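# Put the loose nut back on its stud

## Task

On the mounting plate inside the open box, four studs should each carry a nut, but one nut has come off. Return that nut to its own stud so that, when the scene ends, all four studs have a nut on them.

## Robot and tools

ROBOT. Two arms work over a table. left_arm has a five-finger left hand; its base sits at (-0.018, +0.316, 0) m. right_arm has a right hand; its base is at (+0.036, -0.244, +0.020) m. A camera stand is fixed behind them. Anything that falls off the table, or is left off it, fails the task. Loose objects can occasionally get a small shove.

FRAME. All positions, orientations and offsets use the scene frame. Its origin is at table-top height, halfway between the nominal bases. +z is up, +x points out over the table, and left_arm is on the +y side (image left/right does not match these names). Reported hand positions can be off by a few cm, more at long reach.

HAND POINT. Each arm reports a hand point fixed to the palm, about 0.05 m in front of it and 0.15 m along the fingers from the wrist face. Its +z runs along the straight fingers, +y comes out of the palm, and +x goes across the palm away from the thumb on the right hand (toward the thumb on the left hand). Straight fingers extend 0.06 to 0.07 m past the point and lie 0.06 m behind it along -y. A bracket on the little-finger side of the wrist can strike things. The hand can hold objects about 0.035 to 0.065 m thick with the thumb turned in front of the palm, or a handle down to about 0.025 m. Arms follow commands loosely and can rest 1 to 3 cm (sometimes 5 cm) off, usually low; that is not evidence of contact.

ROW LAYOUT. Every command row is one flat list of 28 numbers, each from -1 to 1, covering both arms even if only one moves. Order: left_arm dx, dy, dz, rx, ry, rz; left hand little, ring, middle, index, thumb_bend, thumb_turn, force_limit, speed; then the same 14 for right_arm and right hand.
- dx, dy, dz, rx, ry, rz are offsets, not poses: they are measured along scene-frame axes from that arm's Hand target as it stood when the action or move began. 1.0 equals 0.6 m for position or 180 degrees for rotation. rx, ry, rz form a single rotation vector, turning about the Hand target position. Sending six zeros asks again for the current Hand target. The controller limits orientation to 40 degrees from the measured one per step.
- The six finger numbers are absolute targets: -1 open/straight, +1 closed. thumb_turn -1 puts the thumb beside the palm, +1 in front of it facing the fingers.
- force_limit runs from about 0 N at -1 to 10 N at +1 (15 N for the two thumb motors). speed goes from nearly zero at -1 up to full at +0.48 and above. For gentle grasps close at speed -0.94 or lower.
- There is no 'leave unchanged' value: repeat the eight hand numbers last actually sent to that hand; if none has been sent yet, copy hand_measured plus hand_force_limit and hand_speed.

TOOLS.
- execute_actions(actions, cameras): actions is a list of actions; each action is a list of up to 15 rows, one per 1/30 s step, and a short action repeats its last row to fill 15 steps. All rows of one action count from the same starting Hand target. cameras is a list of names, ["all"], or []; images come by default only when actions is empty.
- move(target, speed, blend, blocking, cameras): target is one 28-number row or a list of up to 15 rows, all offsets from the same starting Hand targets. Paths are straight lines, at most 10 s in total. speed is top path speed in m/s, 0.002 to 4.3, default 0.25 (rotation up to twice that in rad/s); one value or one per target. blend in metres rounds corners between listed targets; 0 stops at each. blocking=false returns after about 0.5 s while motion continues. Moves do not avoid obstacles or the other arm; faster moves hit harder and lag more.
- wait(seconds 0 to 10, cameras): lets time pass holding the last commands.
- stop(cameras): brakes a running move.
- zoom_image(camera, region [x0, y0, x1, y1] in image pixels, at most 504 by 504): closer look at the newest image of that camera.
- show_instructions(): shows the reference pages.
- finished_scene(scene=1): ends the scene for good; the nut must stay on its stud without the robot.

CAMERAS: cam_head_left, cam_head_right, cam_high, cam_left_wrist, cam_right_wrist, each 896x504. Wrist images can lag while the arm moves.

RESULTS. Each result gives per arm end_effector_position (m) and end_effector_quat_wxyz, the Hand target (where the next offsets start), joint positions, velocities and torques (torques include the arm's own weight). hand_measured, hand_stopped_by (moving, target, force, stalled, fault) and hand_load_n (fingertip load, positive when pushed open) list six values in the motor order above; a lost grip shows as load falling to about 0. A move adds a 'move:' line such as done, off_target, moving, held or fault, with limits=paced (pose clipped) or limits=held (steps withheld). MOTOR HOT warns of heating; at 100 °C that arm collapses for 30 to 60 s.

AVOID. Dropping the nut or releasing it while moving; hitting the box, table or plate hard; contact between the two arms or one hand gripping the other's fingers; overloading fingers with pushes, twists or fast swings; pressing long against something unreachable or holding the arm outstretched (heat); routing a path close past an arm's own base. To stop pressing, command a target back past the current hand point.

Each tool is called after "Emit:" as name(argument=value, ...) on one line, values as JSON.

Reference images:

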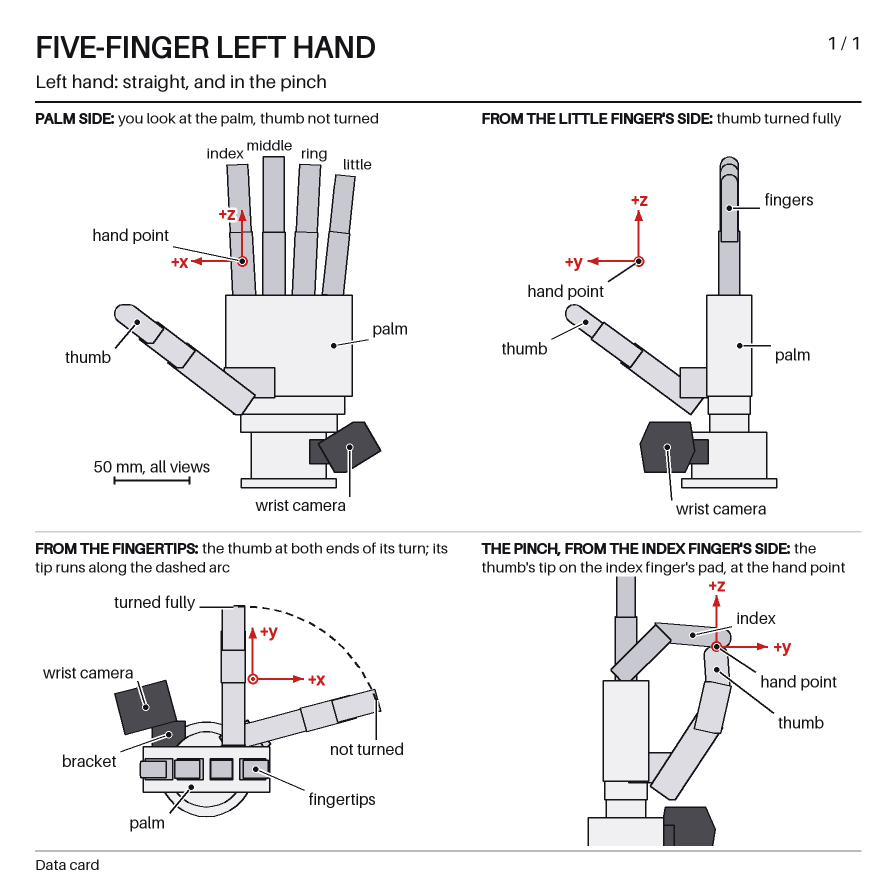

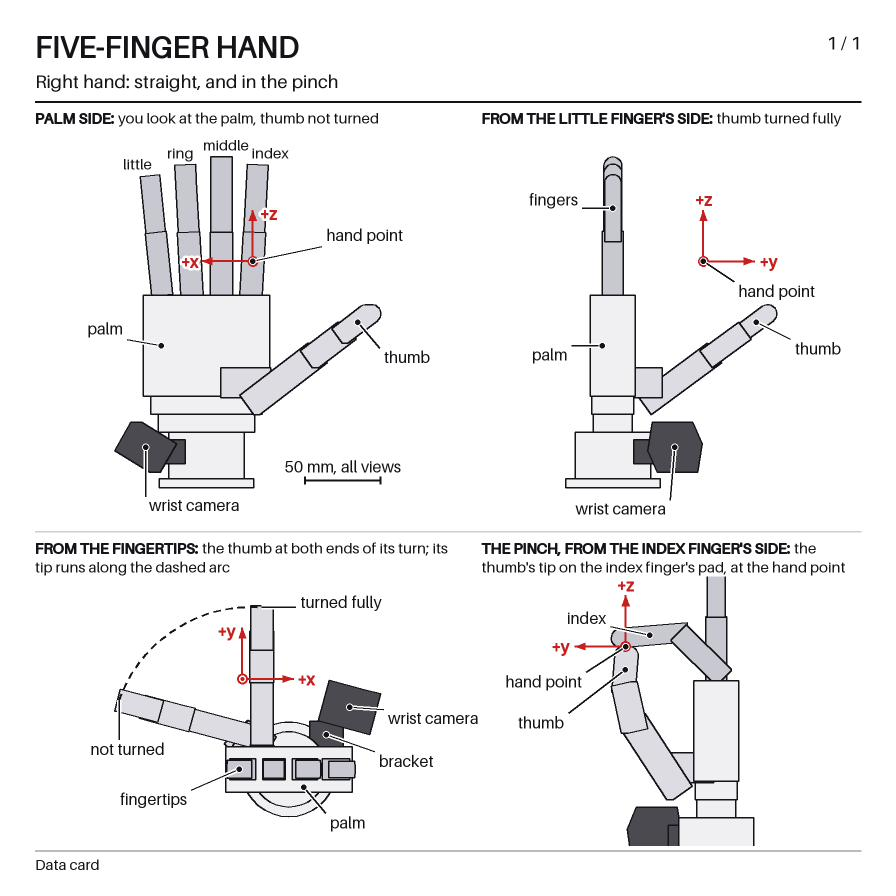

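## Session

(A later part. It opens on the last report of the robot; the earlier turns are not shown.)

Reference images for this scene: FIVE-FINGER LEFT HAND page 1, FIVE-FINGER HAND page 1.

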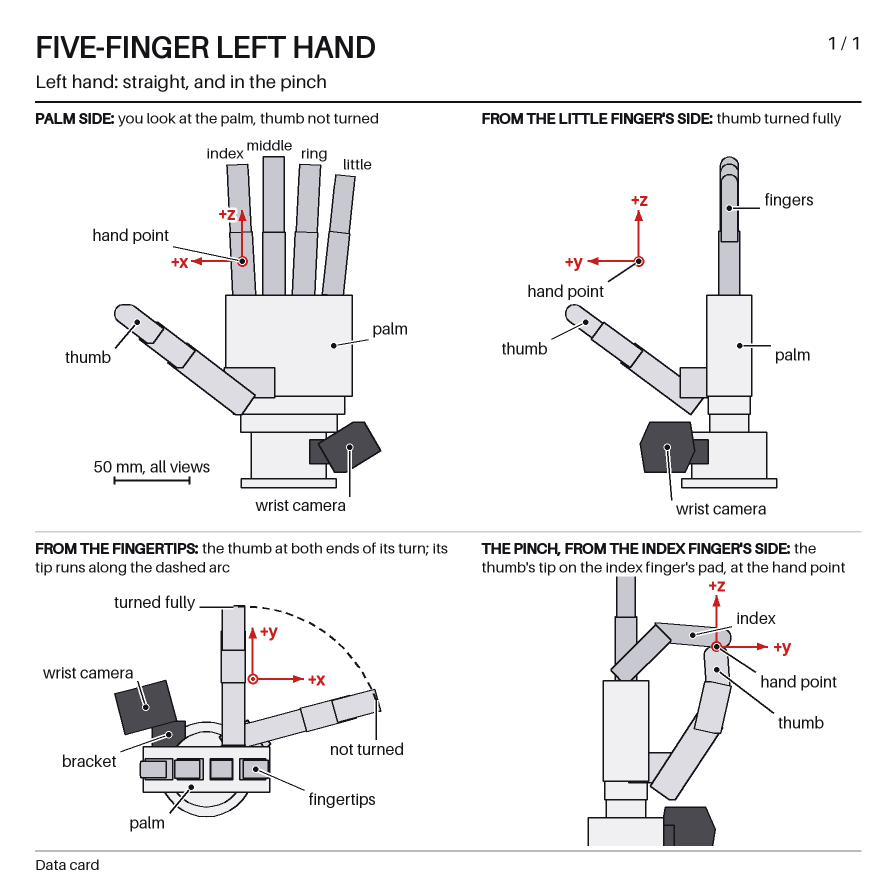

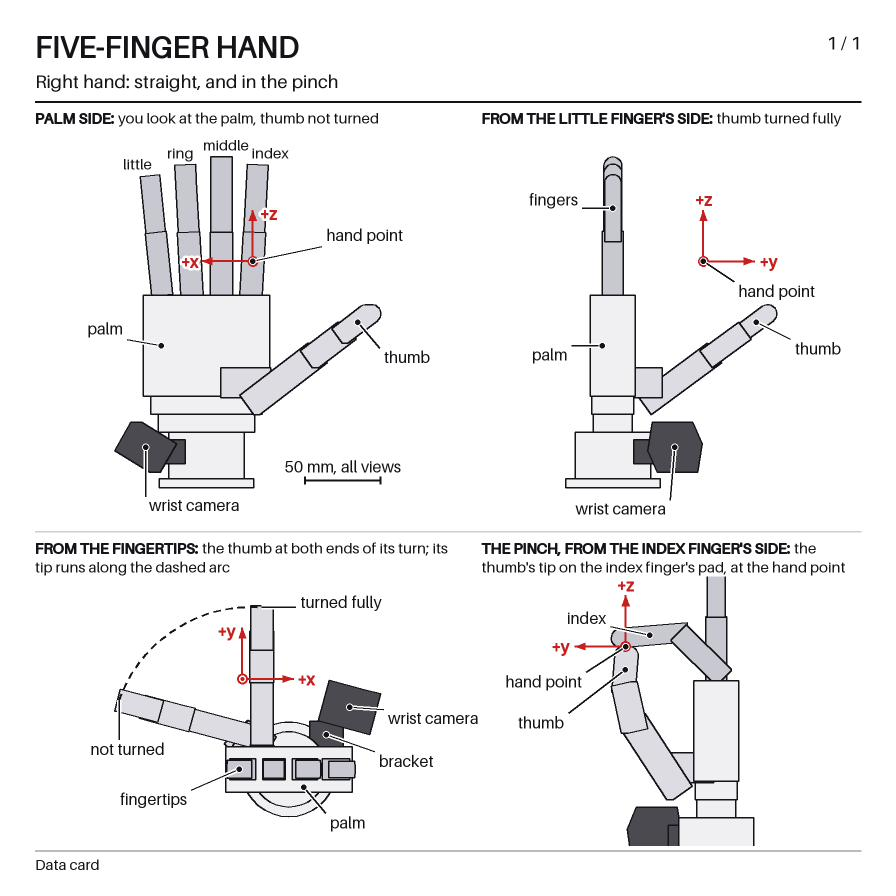

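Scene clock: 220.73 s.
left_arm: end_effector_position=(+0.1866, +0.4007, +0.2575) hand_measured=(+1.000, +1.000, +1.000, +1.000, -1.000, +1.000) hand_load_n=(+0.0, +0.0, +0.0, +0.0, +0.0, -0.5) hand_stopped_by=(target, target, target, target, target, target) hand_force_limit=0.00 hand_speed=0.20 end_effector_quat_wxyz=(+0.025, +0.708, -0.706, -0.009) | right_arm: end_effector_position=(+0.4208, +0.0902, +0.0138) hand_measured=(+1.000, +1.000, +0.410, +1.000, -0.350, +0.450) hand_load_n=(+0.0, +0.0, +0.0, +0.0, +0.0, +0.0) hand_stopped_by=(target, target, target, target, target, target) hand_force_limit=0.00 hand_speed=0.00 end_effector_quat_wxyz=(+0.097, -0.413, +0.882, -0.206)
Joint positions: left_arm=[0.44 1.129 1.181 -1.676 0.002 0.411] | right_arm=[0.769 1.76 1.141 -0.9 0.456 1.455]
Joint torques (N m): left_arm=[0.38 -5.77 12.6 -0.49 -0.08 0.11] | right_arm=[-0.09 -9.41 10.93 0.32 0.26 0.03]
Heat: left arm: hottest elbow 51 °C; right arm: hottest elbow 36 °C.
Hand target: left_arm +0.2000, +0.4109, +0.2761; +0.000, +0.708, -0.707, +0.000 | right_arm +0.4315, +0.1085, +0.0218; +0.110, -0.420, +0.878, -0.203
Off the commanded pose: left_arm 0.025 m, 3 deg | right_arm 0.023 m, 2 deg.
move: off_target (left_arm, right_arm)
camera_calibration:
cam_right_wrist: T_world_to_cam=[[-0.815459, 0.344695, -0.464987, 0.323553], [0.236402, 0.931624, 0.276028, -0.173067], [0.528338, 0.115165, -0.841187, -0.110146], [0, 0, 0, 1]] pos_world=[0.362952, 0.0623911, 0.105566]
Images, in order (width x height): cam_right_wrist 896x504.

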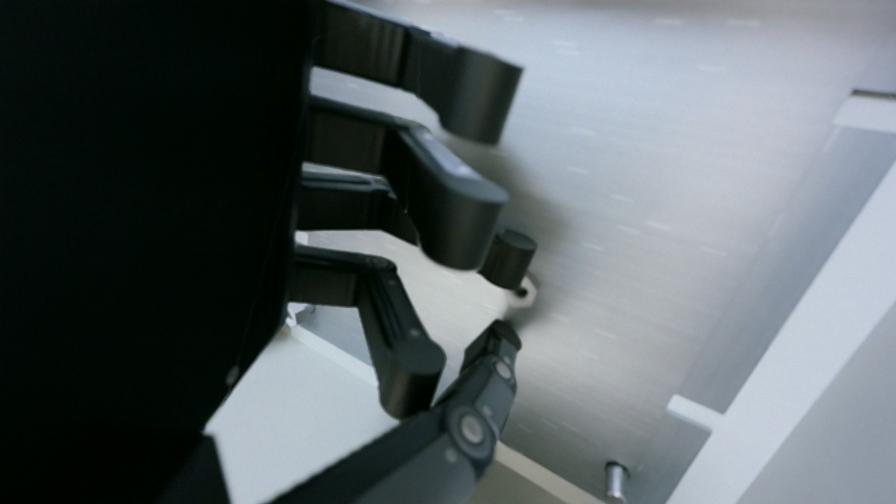

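Emit:
move(target=[0,0,0,0,0,0,1,1,1,1,-1,1,0,0.2,-0.0065,0.004,-0.005,-0.0013,0.0013,0.0026,1,1,0.41,1,-0.35,0.45,0.0,0.0], speed=0.06, cameras=["cam_right_wrist"])

Emit:
zoom_image(camera="cam_right_wrist", region=[420, 220, 580, 380])

Scene clock: 222.53 s.
left_arm: end_effector_position=(+0.1866, +0.4007, +0.2575) hand_measured=(+1.000, +1.000, +1.000, +1.000, -1.000, +1.000) hand_load_n=(+0.0, +0.0, +0.0, +0.5, +0.0, +0.0) hand_stopped_by=(target, target, target, target, target, target) hand_force_limit=0.00 hand_speed=0.20 end_effector_quat_wxyz=(+0.025, +0.708, -0.706, -0.009) | right_arm: end_effector_position=(+0.4178, +0.0929, +0.0121) hand_measured=(+1.000, +1.000, +0.410, +1.000, -0.350, +0.450) hand_load_n=(+0.0, +0.0, -0.5, +0.0, +0.0, +0.0) hand_stopped_by=(target, target, target, target, target, target) hand_force_limit=0.00 hand_speed=0.00 end_effector_quat_wxyz=(+0.096, -0.417, +0.880, -0.206)
Joint positions: left_arm=[0.44 1.129 1.181 -1.676 0.002 0.411] | right_arm=[0.777 1.763 1.141 -0.9 0.456 1.455]
Joint torques (N m): left_arm=[0.56 -5.42 12.57 -0.43 -0.15 0.01] | right_arm=[-0.09 -9.29 10.78 0.35 0.25 0.04]
Heat: left arm: hottest elbow 51 °C; right arm: hottest elbow 36 °C.
Hand target: left_arm +0.2000, +0.4109, +0.2761; +0.000, +0.708, -0.707, +0.000 | right_arm +0.4277, +0.1109, +0.0189; +0.108, -0.424, +0.876, -0.204
Off the commanded pose: left_arm 0.025 m, 3 deg | right_arm 0.022 m, 2 deg.
move: off_target (left_arm, right_arm)
camera_calibration:
cam_right_wrist: T_world_to_cam=[[-0.81932, 0.336983, -0.463851, 0.321769], [0.22954, 0.934165, 0.273215, -0.171821], [0.525382, 0.117378, -0.842731, -0.10921], [0, 0, 0, 1]] pos_world=[0.360448, 0.0648979, 0.104163]
Images, in order (width x height): cam_right_wrist 896x504.

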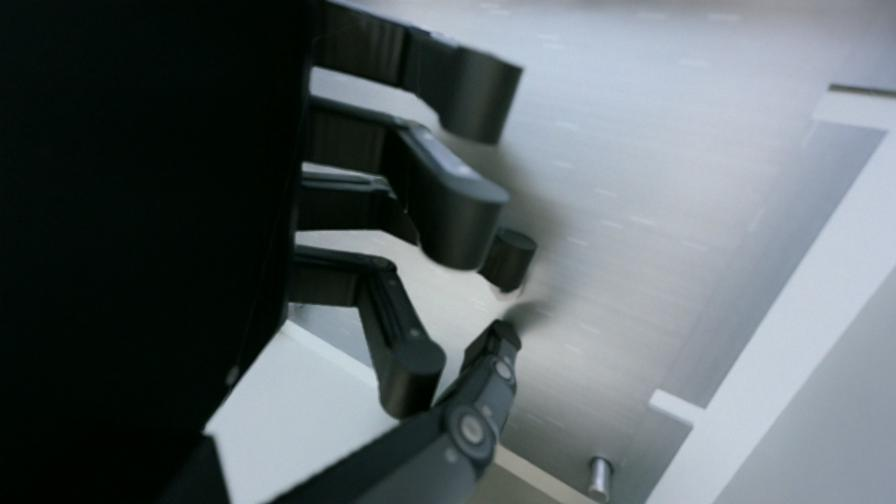

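Scaled by 3.150 from the camera's 896x504 image, which has a finer 1280x720 frame.

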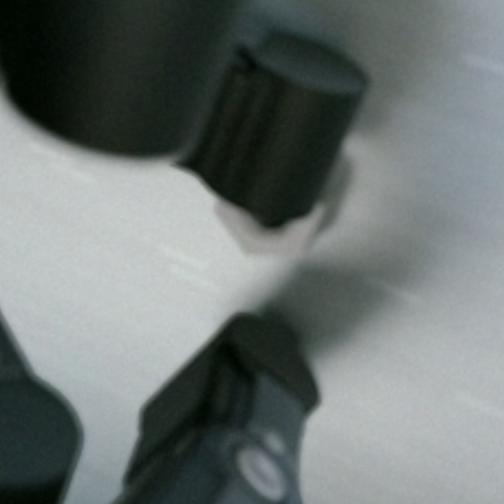

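Emit:
move(target=[0,0,0,0,0,0,1,1,1,1,-1,1,0,0.2,-0.011,-0.0105,0.015,0.001,0.001,0,1,1,0.41,1,-0.35,0.45,0.0,0.0], speed=0.06, cameras=["cam_right_wrist"])

Emit:
zoom_image(camera="cam_right_wrist", region=[420, 220, 580, 380])

Scene clock: 224.00 s.
left_arm: end_effector_position=(+0.1866, +0.4007, +0.2575) hand_measured=(+1.000, +1.000, +1.000, +1.000, -1.000, +1.000) hand_load_n=(+0.0, +0.0, +0.0, +0.0, +0.0, +0.0) hand_stopped_by=(target, target, target, target, target, target) hand_force_limit=0.00 hand_speed=0.20 end_effector_quat_wxyz=(+0.025, +0.708, -0.706, -0.009) | right_arm: end_effector_position=(+0.4149, +0.0905, +0.0116) hand_measured=(+1.000, +1.000, +0.410, +1.000, -0.350, +0.450) hand_load_n=(+0.0, +0.0, +0.5, +0.0, +0.0, +0.0) hand_stopped_by=(target, target, target, target, target, target) hand_force_limit=0.00 hand_speed=0.00 end_effector_quat_wxyz=(+0.089, -0.418, +0.880, -0.207)
Joint positions: left_arm=[0.44 1.129 1.181 -1.676 0.002 0.411] | right_arm=[0.777 1.763 1.141 -0.914 0.454 1.455]
Joint torques (N m): left_arm=[0.38 -5.83 12.59 -0.49 -0.11 0.06] | right_arm=[-0.26 -11.58 9.22 0.29 0.15 0.02]
Heat: left arm: hottest elbow 51 °C; right arm: hottest elbow 36 °C.
Hand target: left_arm +0.2000, +0.4109, +0.2761; +0.000, +0.708, -0.707, +0.000 | right_arm +0.4211, +0.1046, +0.0279; +0.108, -0.424, +0.876, -0.202
Off the commanded pose: left_arm 0.025 m, 3 deg | right_arm 0.022 m, 2 deg.
move: off_target (left_arm, right_arm)
camera_calibration:
cam_right_wrist: T_world_to_cam=[[-0.824343, 0.333007, -0.457782, 0.322284], [0.232426, 0.93647, 0.262684, -0.170017], [0.516174, 0.110141, -0.849372, -0.10331], [0, 0, 0, 1]] pos_world=[0.358515, 0.0632718, 0.104447]
Images, in order (width x height): cam_right_wrist 896x504.

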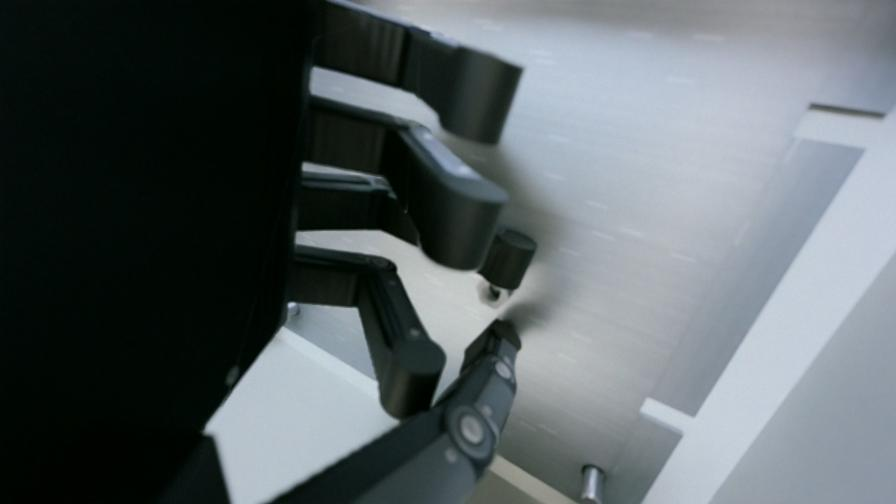

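Scaled by 3.150 from the camera's 896x504 image, which has a finer 1280x720 frame.

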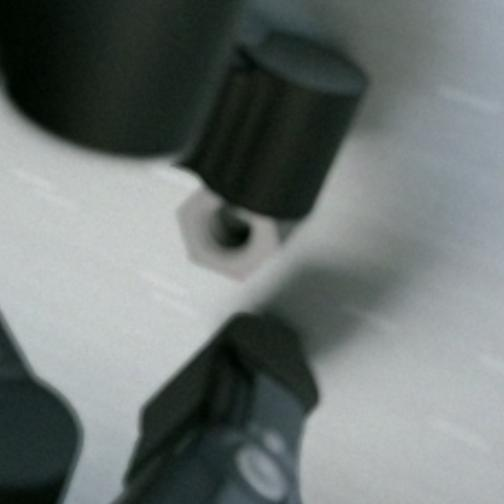

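Emit:
move(target=[0,0,0,0,0,0,1,1,1,1,-1,1,0,0.2,0.01,-0.0193,-0.02,-0.005,0.0052,-0.0076,1,1,0.41,1,-0.35,0.45,0.0,0.0], speed=0.06, cameras=["cam_right_wrist"])

Emit:
zoom_image(camera="cam_right_wrist", region=[420, 220, 580, 380])

Scene clock: 225.70 s.
left_arm: end_effector_position=(+0.1866, +0.4007, +0.2575) hand_measured=(+1.000, +1.000, +1.000, +1.000, -1.000, +1.000) hand_load_n=(+0.0, +0.0, +0.0, +0.0, +0.0, +0.0) hand_stopped_by=(target, target, target, target, target, target) hand_force_limit=0.00 hand_speed=0.20 end_effector_quat_wxyz=(+0.025, +0.708, -0.706, -0.009) | right_arm: end_effector_position=(+0.4150, +0.0903, +0.0116) hand_measured=(+1.000, +1.000, +0.410, +1.000, -0.350, +0.450) hand_load_n=(+0.0, +0.0, +0.0, +0.0, +0.0, +0.0) hand_stopped_by=(target, target, target, target, target, target) hand_force_limit=0.00 hand_speed=0.00 end_effector_quat_wxyz=(+0.089, -0.418, +0.880, -0.207)
Joint positions: left_arm=[0.44 1.129 1.181 -1.676 0.002 0.411] | right_arm=[0.777 1.763 1.141 -0.914 0.454 1.455]
Joint torques (N m): left_arm=[0.15 -6.42 12.53 -0.54 -0.09 0.11] | right_arm=[-2.26 -9.88 9.14 0.39 0.16 0.02]
Heat: left arm: hottest elbow 51 °C; right arm: hottest elbow 36 °C.
Hand target: left_arm +0.2000, +0.4109, +0.2761; +0.000, +0.708, -0.707, +0.000 | right_arm +0.4270, +0.0931, +0.0159; +0.095, -0.416, +0.880, -0.206
Off the commanded pose: left_arm 0.025 m, 3 deg | right_arm 0.013 m, 1 deg.
move: off_target (left_arm, right_arm)
camera_calibration:
cam_right_wrist: T_world_to_cam=[[-0.824232, 0.333324, -0.457752, 0.322336], [0.232798, 0.93638, 0.262672, -0.170073], [0.516185, 0.109939, -0.849392, -0.10334], [0, 0, 0, 1]] pos_world=[0.358615, 0.0631712, 0.104447]
Images, in order (width x height): cam_right_wrist 896x504.

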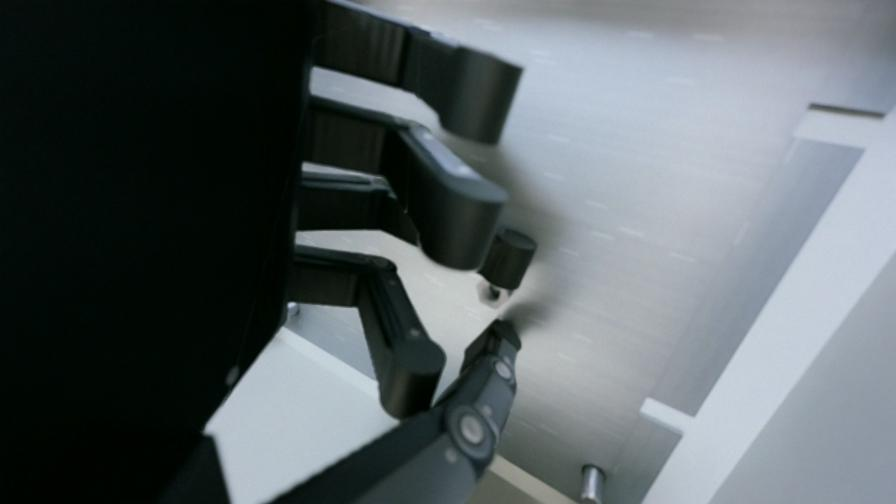

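Scaled by 3.150 from the camera's 896x504 image, which has a finer 1280x720 frame.

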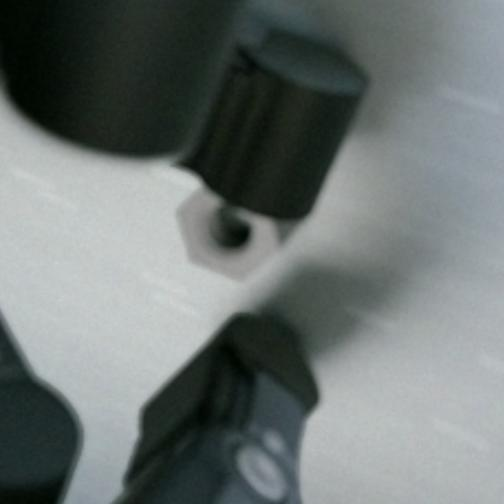

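Emit:
move(target=[0,0,0,0,0,0,1,1,1,1,-1,1,0,0.2,-0.001,-0.0103,-0.0067,-0.0017,0.0017,-0.0024,1,1,0.41,1,-0.35,0.45,0.0,0.0], speed=0.06, cameras=["cam_right_wrist"])

Emit:
zoom_image(camera="cam_right_wrist", region=[420, 220, 580, 380])

Scene clock: 226.97 s.
left_arm: end_effector_position=(+0.1866, +0.4007, +0.2575) hand_measured=(+1.000, +1.000, +1.000, +1.000, -1.000, +1.000) hand_load_n=(+0.0, +0.0, +0.0, +0.0, +0.0, +0.0) hand_stopped_by=(target, target, target, target, target, target) hand_force_limit=0.00 hand_speed=0.20 end_effector_quat_wxyz=(+0.025, +0.708, -0.706, -0.009) | right_arm: end_effector_position=(+0.4176, +0.0874, +0.0116) hand_measured=(+1.000, +1.000, +0.410, +1.000, -0.350, +0.450) hand_load_n=(+0.0, +0.0, +0.0, +0.0, +0.0, +0.0) hand_stopped_by=(target, target, target, target, target, target) hand_force_limit=0.00 hand_speed=0.00 end_effector_quat_wxyz=(+0.088, -0.415, +0.881, -0.208)
Joint positions: left_arm=[0.44 1.129 1.181 -1.676 0.002 0.411] | right_arm=[0.769 1.763 1.141 -0.914 0.454 1.455]
Joint torques (N m): left_arm=[0.09 -5.71 12.7 -0.32 -0.1 0.12] | right_arm=[-2.26 -9.88 8.25 0.54 0.15 0.01]
Heat: left arm: hottest elbow 51 °C; right arm: hottest elbow 36 °C.
Hand target: left_arm +0.2000, +0.4109, +0.2761; +0.000, +0.708, -0.707, +0.000 | right_arm +0.4264, +0.0869, +0.0118; +0.090, -0.414, +0.882, -0.208
Off the commanded pose: left_arm 0.025 m, 3 deg | right_arm 0.009 m, 0 deg.
move: off_target (left_arm)
camera_calibration:
cam_right_wrist: T_world_to_cam=[[-0.821639, 0.339574, -0.45782, 0.323759], [0.239918, 0.934593, 0.26263, -0.170711], [0.517058, 0.105947, -0.849368, -0.104324], [0, 0, 0, 1]] pos_world=[0.360912, 0.0606579, 0.104448]
Images, in order (width x height): cam_right_wrist 896x504.

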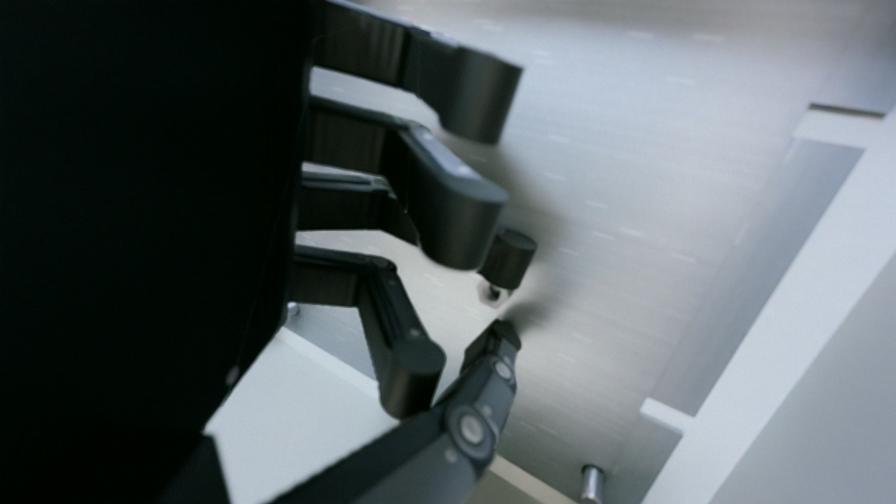

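Scaled by 3.150 from the camera's 896x504 image, which has a finer 1280x720 frame.

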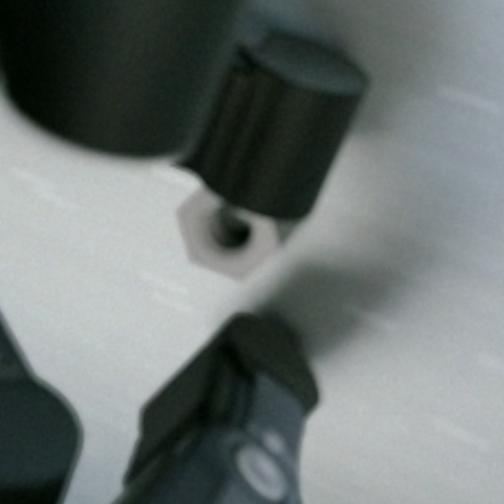

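Emit:
move(target=[0,0,0,0,0,0,1,1,1,1,-1,1,0,0.2,0.0035,-0.0036,0,0,0,-0.0018,1,1,0.41,1,-0.35,0.45,0.0,0.0], speed=0.06, cameras=["cam_right_wrist"])

Emit:
zoom_image(camera="cam_right_wrist", region=[420, 220, 580, 380])

Scene clock: 228.27 s.
left_arm: end_effector_position=(+0.1866, +0.4007, +0.2575) hand_measured=(+1.000, +1.000, +1.000, +1.000, -1.000, +1.000) hand_load_n=(+0.0, +0.0, +0.0, +0.5, +0.0, +0.0) hand_stopped_by=(target, target, target, target, target, target) hand_force_limit=0.00 hand_speed=0.20 end_effector_quat_wxyz=(+0.025, +0.708, -0.706, -0.009) | right_arm: end_effector_position=(+0.4196, +0.0851, +0.0116) hand_measured=(+1.000, +1.000, +0.410, +1.000, -0.350, +0.450) hand_load_n=(+0.0, +0.0, +0.0, +0.0, +0.0, +0.0) hand_stopped_by=(target, target, target, target, target, target) hand_force_limit=0.00 hand_speed=0.00 end_effector_quat_wxyz=(+0.088, -0.412, +0.883, -0.208)
Joint positions: left_arm=[0.44 1.129 1.181 -1.676 0.002 0.411] | right_arm=[0.763 1.763 1.141 -0.914 0.454 1.455]
Joint torques (N m): left_arm=[0.15 -5.42 12.64 -0.54 -0.16 0.08] | right_arm=[-2.2 -9.82 8.29 0.54 0.16 0.02]
Heat: left arm: hottest elbow 51 °C; right arm: hottest elbow 36 °C.
Hand target: left_arm +0.2000, +0.4109, +0.2761; +0.000, +0.708, -0.707, +0.000 | right_arm +0.4285, +0.0848, +0.0118; +0.090, -0.411, +0.883, -0.208
Off the commanded pose: left_arm 0.025 m, 3 deg | right_arm 0.009 m, 0 deg.
move: off_target (left_arm)
camera_calibration:
cam_right_wrist: T_world_to_cam=[[-0.819557, 0.344626, -0.457776, 0.324945], [0.245673, 0.933097, 0.262632, -0.171287], [0.517659, 0.102778, -0.849391, -0.105122], [0, 0, 0, 1]] pos_world=[0.362809, 0.0586474, 0.104447]
Images, in order (width x height): cam_right_wrist 896x504.

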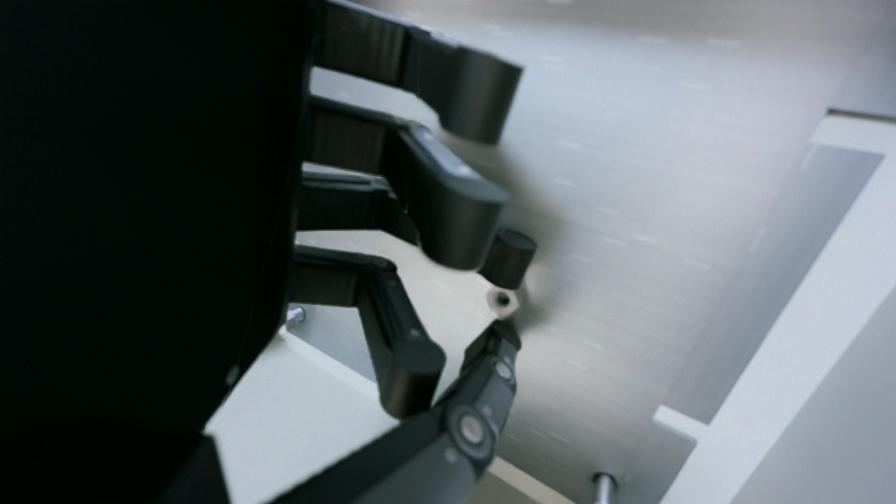

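Scaled by 3.150 from the camera's 896x504 image, which has a finer 1280x720 frame.

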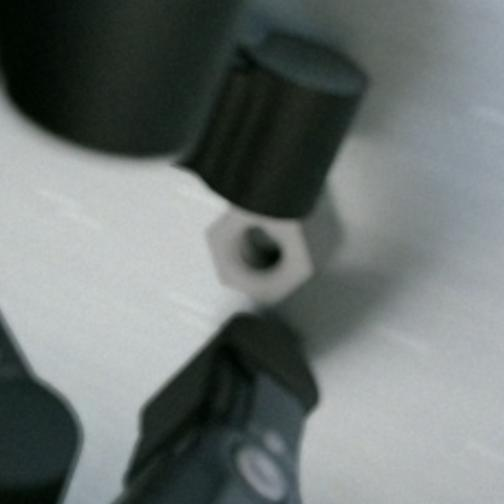

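Emit:
move(target=[0,0,0,0,0,0,1,1,1,1,-1,1,0,0.2,-0.0015,-0.0015,-0.0108,-0.0027,0.0028,0,1,1,0.41,1,-0.35,0.45,0.0,0.0], speed=0.04)

Scene clock: 229.70 s.
left_arm: end_effector_position=(+0.1866, +0.4007, +0.2575) hand_measured=(+1.000, +1.000, +1.000, +1.000, -1.000, +1.000) hand_load_n=(+0.0, +0.0, +0.0, +0.0, +0.0, +0.0) hand_stopped_by=(target, target, target, target, target, target) hand_force_limit=0.00 hand_speed=0.20 end_effector_quat_wxyz=(+0.025, +0.708, -0.706, -0.009) | right_arm: end_effector_position=(+0.4190, +0.0843, +0.0083) hand_measured=(+1.000, +1.000, +0.410, +1.000, -0.350, +0.450) hand_load_n=(+0.0, -0.5, +0.0, +0.0, +0.0, +0.0) hand_stopped_by=(target, target, target, target, target, target) hand_force_limit=0.00 hand_speed=0.00 end_effector_quat_wxyz=(+0.085, -0.413, +0.883, -0.209)
Joint positions: left_arm=[0.44 1.129 1.181 -1.676 0.002 0.411] | right_arm=[0.763 1.77 1.141 -0.914 0.454 1.455]
Joint torques (N m): left_arm=[0.15 -6.42 12.59 -0.42 -0.11 0.06] | right_arm=[-2.2 -9.41 8.34 0.55 0.16 0.02]
Heat: left arm: hottest elbow 51 °C; right arm: hottest elbow 36 °C.
Hand target: left_arm +0.2000, +0.4109, +0.2761; +0.000, +0.708, -0.707, +0.000 | right_arm +0.4277, +0.0838, +0.0054; +0.084, -0.412, +0.882, -0.210
Off the commanded pose: left_arm 0.025 m, 3 deg | right_arm 0.009 m, 0 deg.
move: off_target (left_arm)

Emit:
wait(seconds=0, cameras=["cam_right_wrist"])

Emit:
zoom_image(camera="cam_right_wrist", region=[420, 220, 580, 380])

Scene clock: 229.80 s.
left_arm: end_effector_position=(+0.1866, +0.4007, +0.2575) hand_measured=(+1.000, +1.000, +1.000, +1.000, -1.000, +1.000) hand_load_n=(+0.0, +0.0, +0.0, +0.0, +0.0, +0.0) hand_stopped_by=(target, target, target, target, target, target) hand_force_limit=0.00 hand_speed=0.20 end_effector_quat_wxyz=(+0.025, +0.708, -0.706, -0.009) | right_arm: end_effector_position=(+0.4190, +0.0843, +0.0083) hand_measured=(+1.000, +1.000, +0.410, +1.000, -0.350, +0.450) hand_load_n=(+0.0, +0.0, +0.0, +0.0, +0.0, +0.0) hand_stopped_by=(target, target, target, target, target, target) hand_force_limit=0.00 hand_speed=0.00 end_effector_quat_wxyz=(+0.085, -0.413, +0.883, -0.209)
Joint positions: left_arm=[0.44 1.129 1.181 -1.676 0.002 0.411] | right_arm=[0.763 1.77 1.141 -0.914 0.454 1.455]
Joint torques (N m): left_arm=[1.03 -6.3 12.46 -0.51 -0.11 0.07] | right_arm=[-2.2 -9.35 8.34 0.55 0.16 0.01]
Heat: left arm: hottest elbow 51 °C; right arm: hottest elbow 36 °C.
Hand target: left_arm +0.2000, +0.4109, +0.2761; +0.000, +0.708, -0.707, +0.000 | right_arm +0.4277, +0.0838, +0.0054; +0.084, -0.412, +0.882, -0.210
Off the commanded pose: left_arm 0.025 m, 3 deg | right_arm 0.009 m, 0 deg.
camera_calibration:
cam_right_wrist: T_world_to_cam=[[-0.821696, 0.342781, -0.455322, 0.324262], [0.247297, 0.934226, 0.257032, -0.170288], [0.513479, 0.0986029, -0.852418, -0.105432], [0, 0, 0, 1]] pos_world=[0.362694, 0.0583325, 0.101541]
Images, in order (width x height): cam_right_wrist 896x504.

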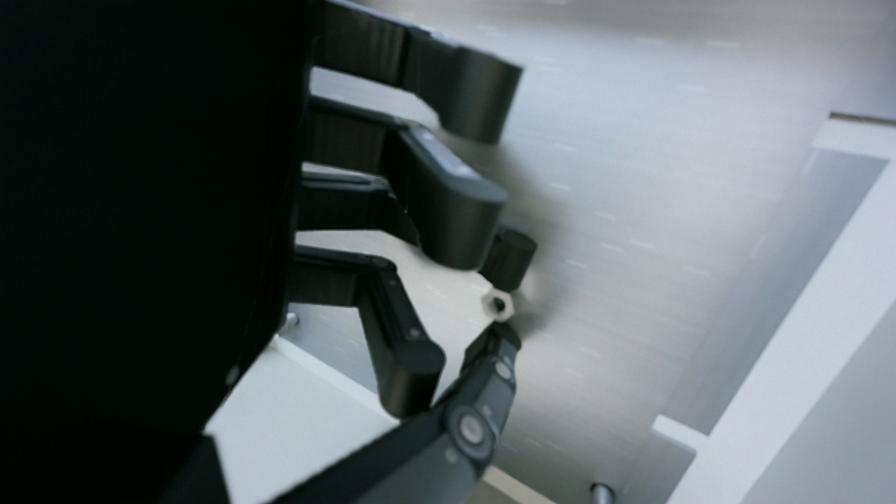

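Scaled by 3.150 from the camera's 896x504 image, which has a finer 1280x720 frame.

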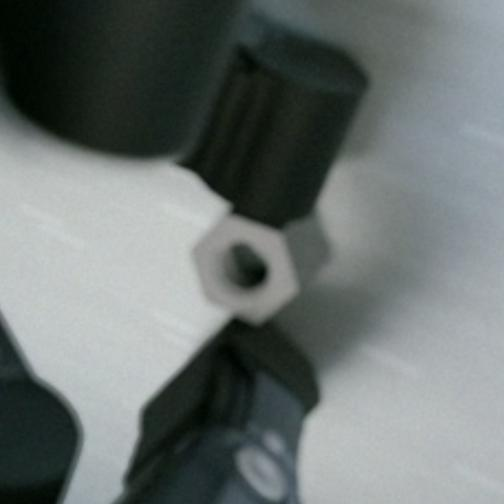

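Emit:
move(target=[0,0,0,0,0,0,1,1,1,1,-1,1,0,0.2,-0.0003,-0.0003,-0.0018,-0.0005,0.0005,0,1,1,0.41,1,-0.35,0.52,-0.6,-0.6], speed=0.04, cameras=["cam_right_wrist"])

Emit:
zoom_image(camera="cam_right_wrist", region=[420, 220, 580, 380])

Scene clock: 231.10 s.
left_arm: end_effector_position=(+0.1866, +0.4007, +0.2575) hand_measured=(+1.000, +1.000, +1.000, +1.000, -1.000, +1.000) hand_load_n=(+0.0, +0.5, +0.0, +0.0, +0.0, +0.0) hand_stopped_by=(target, target, target, target, target, target) hand_force_limit=0.00 hand_speed=0.20 end_effector_quat_wxyz=(+0.025, +0.708, -0.706, -0.009) | right_arm: end_effector_position=(+0.4190, +0.0843, +0.0083) hand_measured=(+1.000, +1.000, +0.410, +1.000, -0.350, +0.520) hand_load_n=(+0.0, +0.0, +0.0, +0.0, +0.0, +0.5) hand_stopped_by=(target, target, target, target, target, target) hand_force_limit=-0.60 hand_speed=-0.60 end_effector_quat_wxyz=(+0.085, -0.413, +0.883, -0.209)
Joint positions: left_arm=[0.44 1.129 1.181 -1.676 0.002 0.411] | right_arm=[0.763 1.77 1.141 -0.914 0.454 1.455]
Joint torques (N m): left_arm=[0.5 -5.25 12.45 -0.34 -0.11 0.08] | right_arm=[-2.2 -9.29 8.34 0.55 0.16 0.01]
Heat: left arm: hottest elbow 52 °C; right arm: hottest elbow 36 °C.
Hand target: left_arm +0.2000, +0.4109, +0.2761; +0.000, +0.708, -0.707, +0.000 | right_arm +0.4275, +0.0836, +0.0044; +0.083, -0.413, +0.882, -0.210
Off the commanded pose: left_arm 0.025 m, 3 deg | right_arm 0.009 m, 0 deg.
move: off_target (left_arm)
camera_calibration:
cam_right_wrist: T_world_to_cam=[[-0.821696, 0.342781, -0.455322, 0.324262], [0.247297, 0.934226, 0.257032, -0.170288], [0.513479, 0.0986029, -0.852418, -0.105432], [0, 0, 0, 1]] pos_world=[0.362694, 0.0583325, 0.101541]
Images, in order (width x height): cam_right_wrist 896x504.

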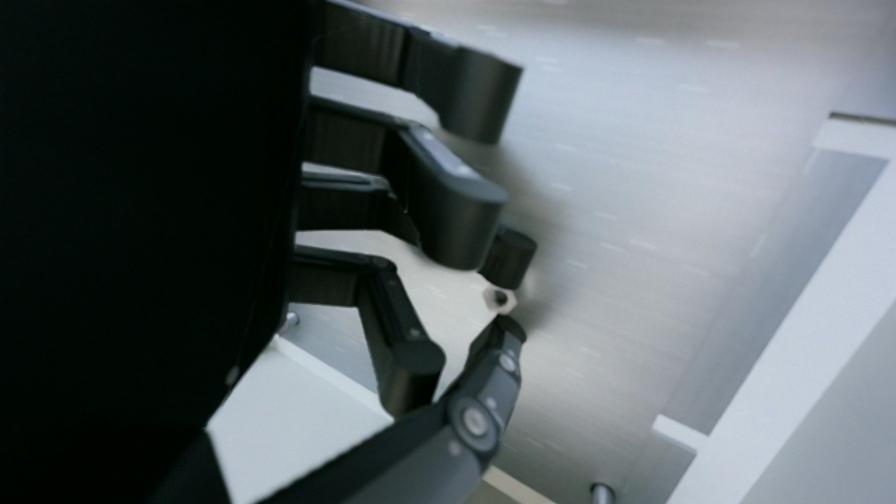

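Scaled by 3.150 from the camera's 896x504 image, which has a finer 1280x720 frame.

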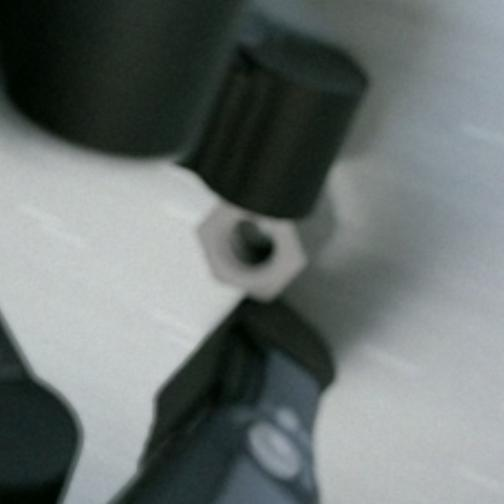

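Emit:
move(target=[0,0,0,0,0,0,1,1,1,1,-1,1,0,0.2,0,0,0,0,0,0,1,1,0.41,1,-0.35,0.7,-0.5,-0.75], speed=0.04, cameras=["cam_right_wrist"])

Emit:
zoom_image(camera="cam_right_wrist", region=[420, 220, 580, 380])

Scene clock: 232.10 s.
left_arm: end_effector_position=(+0.1866, +0.4007, +0.2575) hand_measured=(+1.000, +1.000, +1.000, +1.000, -1.000, +1.000) hand_load_n=(+0.0, +0.5, +0.0, +0.0, +0.0, +0.0) hand_stopped_by=(target, target, target, target, target, target) hand_force_limit=0.00 hand_speed=0.20 end_effector_quat_wxyz=(+0.025, +0.708, -0.706, -0.009) | right_arm: end_effector_position=(+0.4190, +0.0843, +0.0083) hand_measured=(+1.000, +1.000, +0.410, +1.000, -0.350, +0.616) hand_load_n=(+0.0, +0.5, +0.5, +0.0, +1.5, +4.0) hand_stopped_by=(target, target, target, target, target, force) hand_force_limit=-0.50 hand_speed=-0.75 end_effector_quat_wxyz=(+0.085, -0.413, +0.883, -0.209)
Joint positions: left_arm=[0.44 1.129 1.181 -1.676 0.002 0.411] | right_arm=[0.763 1.77 1.141 -0.914 0.454 1.455]
Joint torques (N m): left_arm=[0.32 -5.71 12.77 -0.44 -0.09 0.07] | right_arm=[-2.2 -9.23 8.35 0.55 0.16 0.01]
Heat: left arm: hottest elbow 52 °C; right arm: hottest elbow 36 °C.
Hand target: left_arm +0.2000, +0.4109, +0.2761; +0.000, +0.708, -0.707, +0.000 | right_arm +0.4275, +0.0836, +0.0044; +0.083, -0.413, +0.882, -0.210
Off the commanded pose: left_arm 0.025 m, 3 deg | right_arm 0.009 m, 0 deg.
move: off_target (left_arm)
camera_calibration:
cam_right_wrist: T_world_to_cam=[[-0.821696, 0.342781, -0.455322, 0.324262], [0.247297, 0.934226, 0.257032, -0.170288], [0.513479, 0.0986029, -0.852418, -0.105432], [0, 0, 0, 1]] pos_world=[0.362694, 0.0583325, 0.101541]
Images, in order (width x height): cam_right_wrist 896x504.

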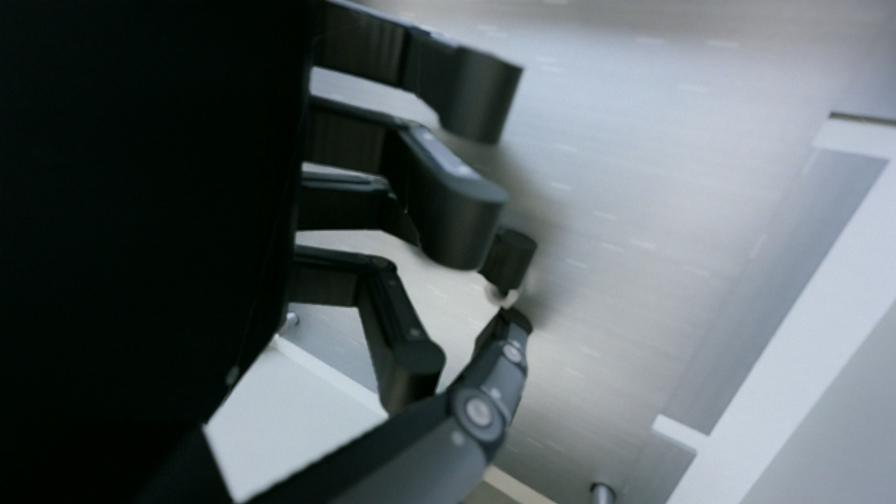

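Scaled by 3.150 from the camera's 896x504 image, which has a finer 1280x720 frame.

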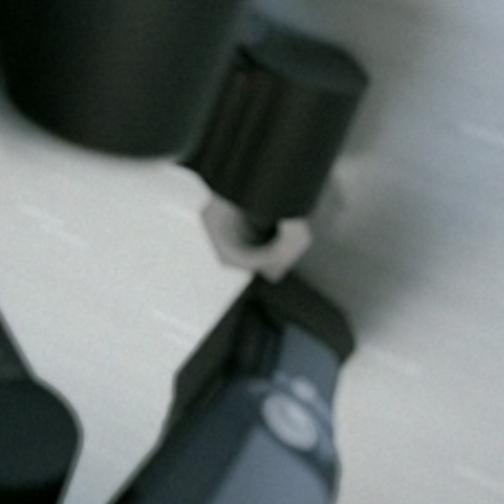

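Emit:
execute_actions(actions=[[[0,0,0,0,0,0,1,1,1,1,-1,1,0,0.2,0.0002,0.0002,0.0013,0.0003,-0.0003,0,1,1,0.41,1,-0.35,0.706,-0.3,-0.8],[0,0,0,0,0,0,1,1,1,1,-1,1,0,0.2,0.0005,0.0005,0.004,0.001,-0.001,0,1,1,0.41,1,-0.35,0.7,-0.3,-0.8],[0,0,0,0,0,0,1,1,1,1,-1,1,0,0.2,0.0009,0.0009,0.0067,0.0017,-0.0017,0,1,1,0.41,1,-0.35,0.706,-0.3,-0.8]],[[0,0,0,0,0,0,1,1,1,1,-1,1,0,0.2,0.0002,0.0002,0.0013,0.0003,-0.0003,0,1,1,0.41,1,-0.35,0.7,-0.3,-0.8],[0,0,0,0,0,0,1,1,1,1,-1,1,0,0.2,0.0005,0.0005,0.004,0.001,-0.001,0,1,1,0.41,1,-0.35,0.706,-0.3,-0.8],[0,0,0,0,0,0,1,1,1,1,-1,1,0,0.2,0.0009,0.0009,0.0067,0.0017,-0.0017,0,1,1,0.41,1,-0.35,0.7,-0.3,-0.8]],[[0,0,0,0,0,0,1,1,1,1,-1,1,0,0.2,0.0002,0.0002,0.0013,0.0003,-0.0003,0,1,1,0.41,1,-0.35,0.706,-0.3,-0.8],[0,0,0,0,0,0,1,1,1,1,-1,1,0,0.2,0.0005,0.0005,0.004,0.001,-0.001,0,1,1,0.41,1,-0.35,0.7,-0.3,-0.8],[0,0,0,0,0,0,1,1,1,1,-1,1,0,0.2,0.0009,0.0009,0.0067,0.0017,-0.0017,0,1,1,0.41,1,-0.35,0.706,-0.3,-0.8]],[[0,0,0,0,0,0,1,1,1,1,-1,1,0,0.2,0.0002,0.0002,0.0013,0.0003,-0.0003,0,1,1,0.41,1,-0.35,0.7,-0.3,-0.8],[0,0,0,0,0,0,1,1,1,1,-1,1,0,0.2,0.0005,0.0005,0.004,0.001,-0.001,0,1,1,0.41,1,-0.35,0.706,-0.3,-0.8],[0,0,0,0,0,0,1,1,1,1,-1,1,0,0.2,0.0009,0.0009,0.0067,0.0017,-0.0017,0,1,1,0.41,1,-0.35,0.7,-0.3,-0.8]]], cameras=["cam_right_wrist"])

Emit:
zoom_image(camera="cam_right_wrist", region=[420, 220, 580, 380])

Scene clock: 235.03 s.
left_arm: end_effector_position=(+0.1866, +0.4007, +0.2575) hand_measured=(+1.000, +1.000, +1.000, +1.000, -1.000, +1.000) hand_load_n=(+0.5, +0.0, +0.0, +0.0, -0.5, +0.0) hand_stopped_by=(target, target, target, target, target, target) hand_force_limit=0.00 hand_speed=0.20 end_effector_quat_wxyz=(+0.025, +0.708, -0.706, -0.009) | right_arm: end_effector_position=(+0.4190, +0.0843, +0.0083) hand_measured=(+1.000, +1.000, +0.410, +1.000, -0.350, +0.626) hand_load_n=(+0.0, +0.0, +0.5, +0.0, +2.0, +5.5) hand_stopped_by=(target, target, target, target, target, force) hand_force_limit=-0.30 hand_speed=-0.80 end_effector_quat_wxyz=(+0.085, -0.413, +0.883, -0.209)
Joint positions: left_arm=[0.44 1.129 1.181 -1.676 0.002 0.411] | right_arm=[0.763 1.77 1.141 -0.914 0.454 1.455]
Joint torques (N m): left_arm=[0.21 -6.18 12.59 -0.42 -0.13 0.11] | right_arm=[-2.2 -11.69 8.16 0.47 0.14 0.01]
Heat: left arm: hottest elbow 52 °C; right arm: hottest elbow 36 °C.
Hand target: left_arm +0.2000, +0.4109, +0.2761; +0.000, +0.708, -0.707, +0.000 | right_arm +0.4296, +0.0858, +0.0205; +0.097, -0.409, +0.884, -0.205
Off the commanded pose: left_arm 0.025 m, 3 deg | right_arm 0.016 m, 2 deg.
Step readings (end_effector_position of left_arm | right_arm):
0: (+0.1866, +0.4007, +0.2575) | (+0.4190, +0.0843, +0.0083)
1: (+0.1866, +0.4007, +0.2575) | (+0.4190, +0.0843, +0.0083)
2: (+0.1866, +0.4007, +0.2575) | (+0.4190, +0.0843, +0.0083)
4: (+0.1866, +0.4007, +0.2575) | (+0.4190, +0.0843, +0.0083)
8: (+0.1866, +0.4007, +0.2575) | (+0.4190, +0.0843, +0.0083)
15: (+0.1866, +0.4007, +0.2575) | (+0.4190, +0.0843, +0.0083)
16: (+0.1866, +0.4007, +0.2575) | (+0.4190, +0.0843, +0.0083)
17: (+0.1866, +0.4007, +0.2575) | (+0.4190, +0.0843, +0.0083)
19: (+0.1866, +0.4007, +0.2575) | (+0.4190, +0.0843, +0.0083)
23: (+0.1866, +0.4007, +0.2575) | (+0.4190, +0.0843, +0.0083)
30: (+0.1866, +0.4007, +0.2575) | (+0.4190, +0.0843, +0.0083)
31: (+0.1866, +0.4007, +0.2575) | (+0.4190, +0.0843, +0.0083)
32: (+0.1866, +0.4007, +0.2575) | (+0.4190, +0.0843, +0.0083)
34: (+0.1866, +0.4007, +0.2575) | (+0.4190, +0.0843, +0.0083)
38: (+0.1866, +0.4007, +0.2575) | (+0.4190, +0.0843, +0.0083)
45: (+0.1866, +0.4007, +0.2575) | (+0.4190, +0.0843, +0.0083)
46: (+0.1866, +0.4007, +0.2575) | (+0.4190, +0.0843, +0.0083)
47: (+0.1866, +0.4007, +0.2575) | (+0.4190, +0.0843, +0.0083)
49: (+0.1866, +0.4007, +0.2575) | (+0.4190, +0.0843, +0.0083)
53: (+0.1866, +0.4007, +0.2575) | (+0.4190, +0.0843, +0.0083)
60: (+0.1866, +0.4007, +0.2575) | (+0.4190, +0.0843, +0.0083)
camera_calibration:
cam_right_wrist: T_world_to_cam=[[-0.821696, 0.342781, -0.455322, 0.324262], [0.247297, 0.934226, 0.257032, -0.170288], [0.513479, 0.0986029, -0.852418, -0.105432], [0, 0, 0, 1]] pos_world=[0.362694, 0.0583325, 0.101541]
Images, in order (width x height): cam_right_wrist 896x504.

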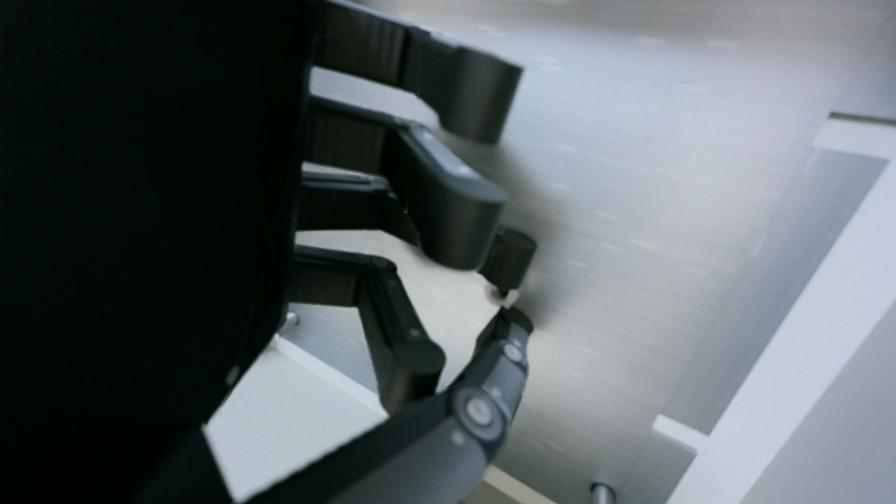

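Scaled by 3.150 from the camera's 896x504 image, which has a finer 1280x720 frame.

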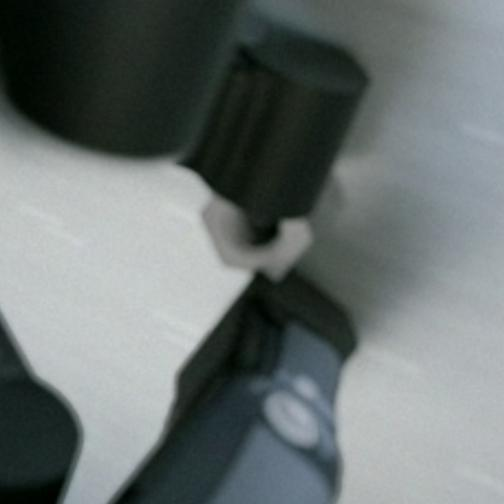

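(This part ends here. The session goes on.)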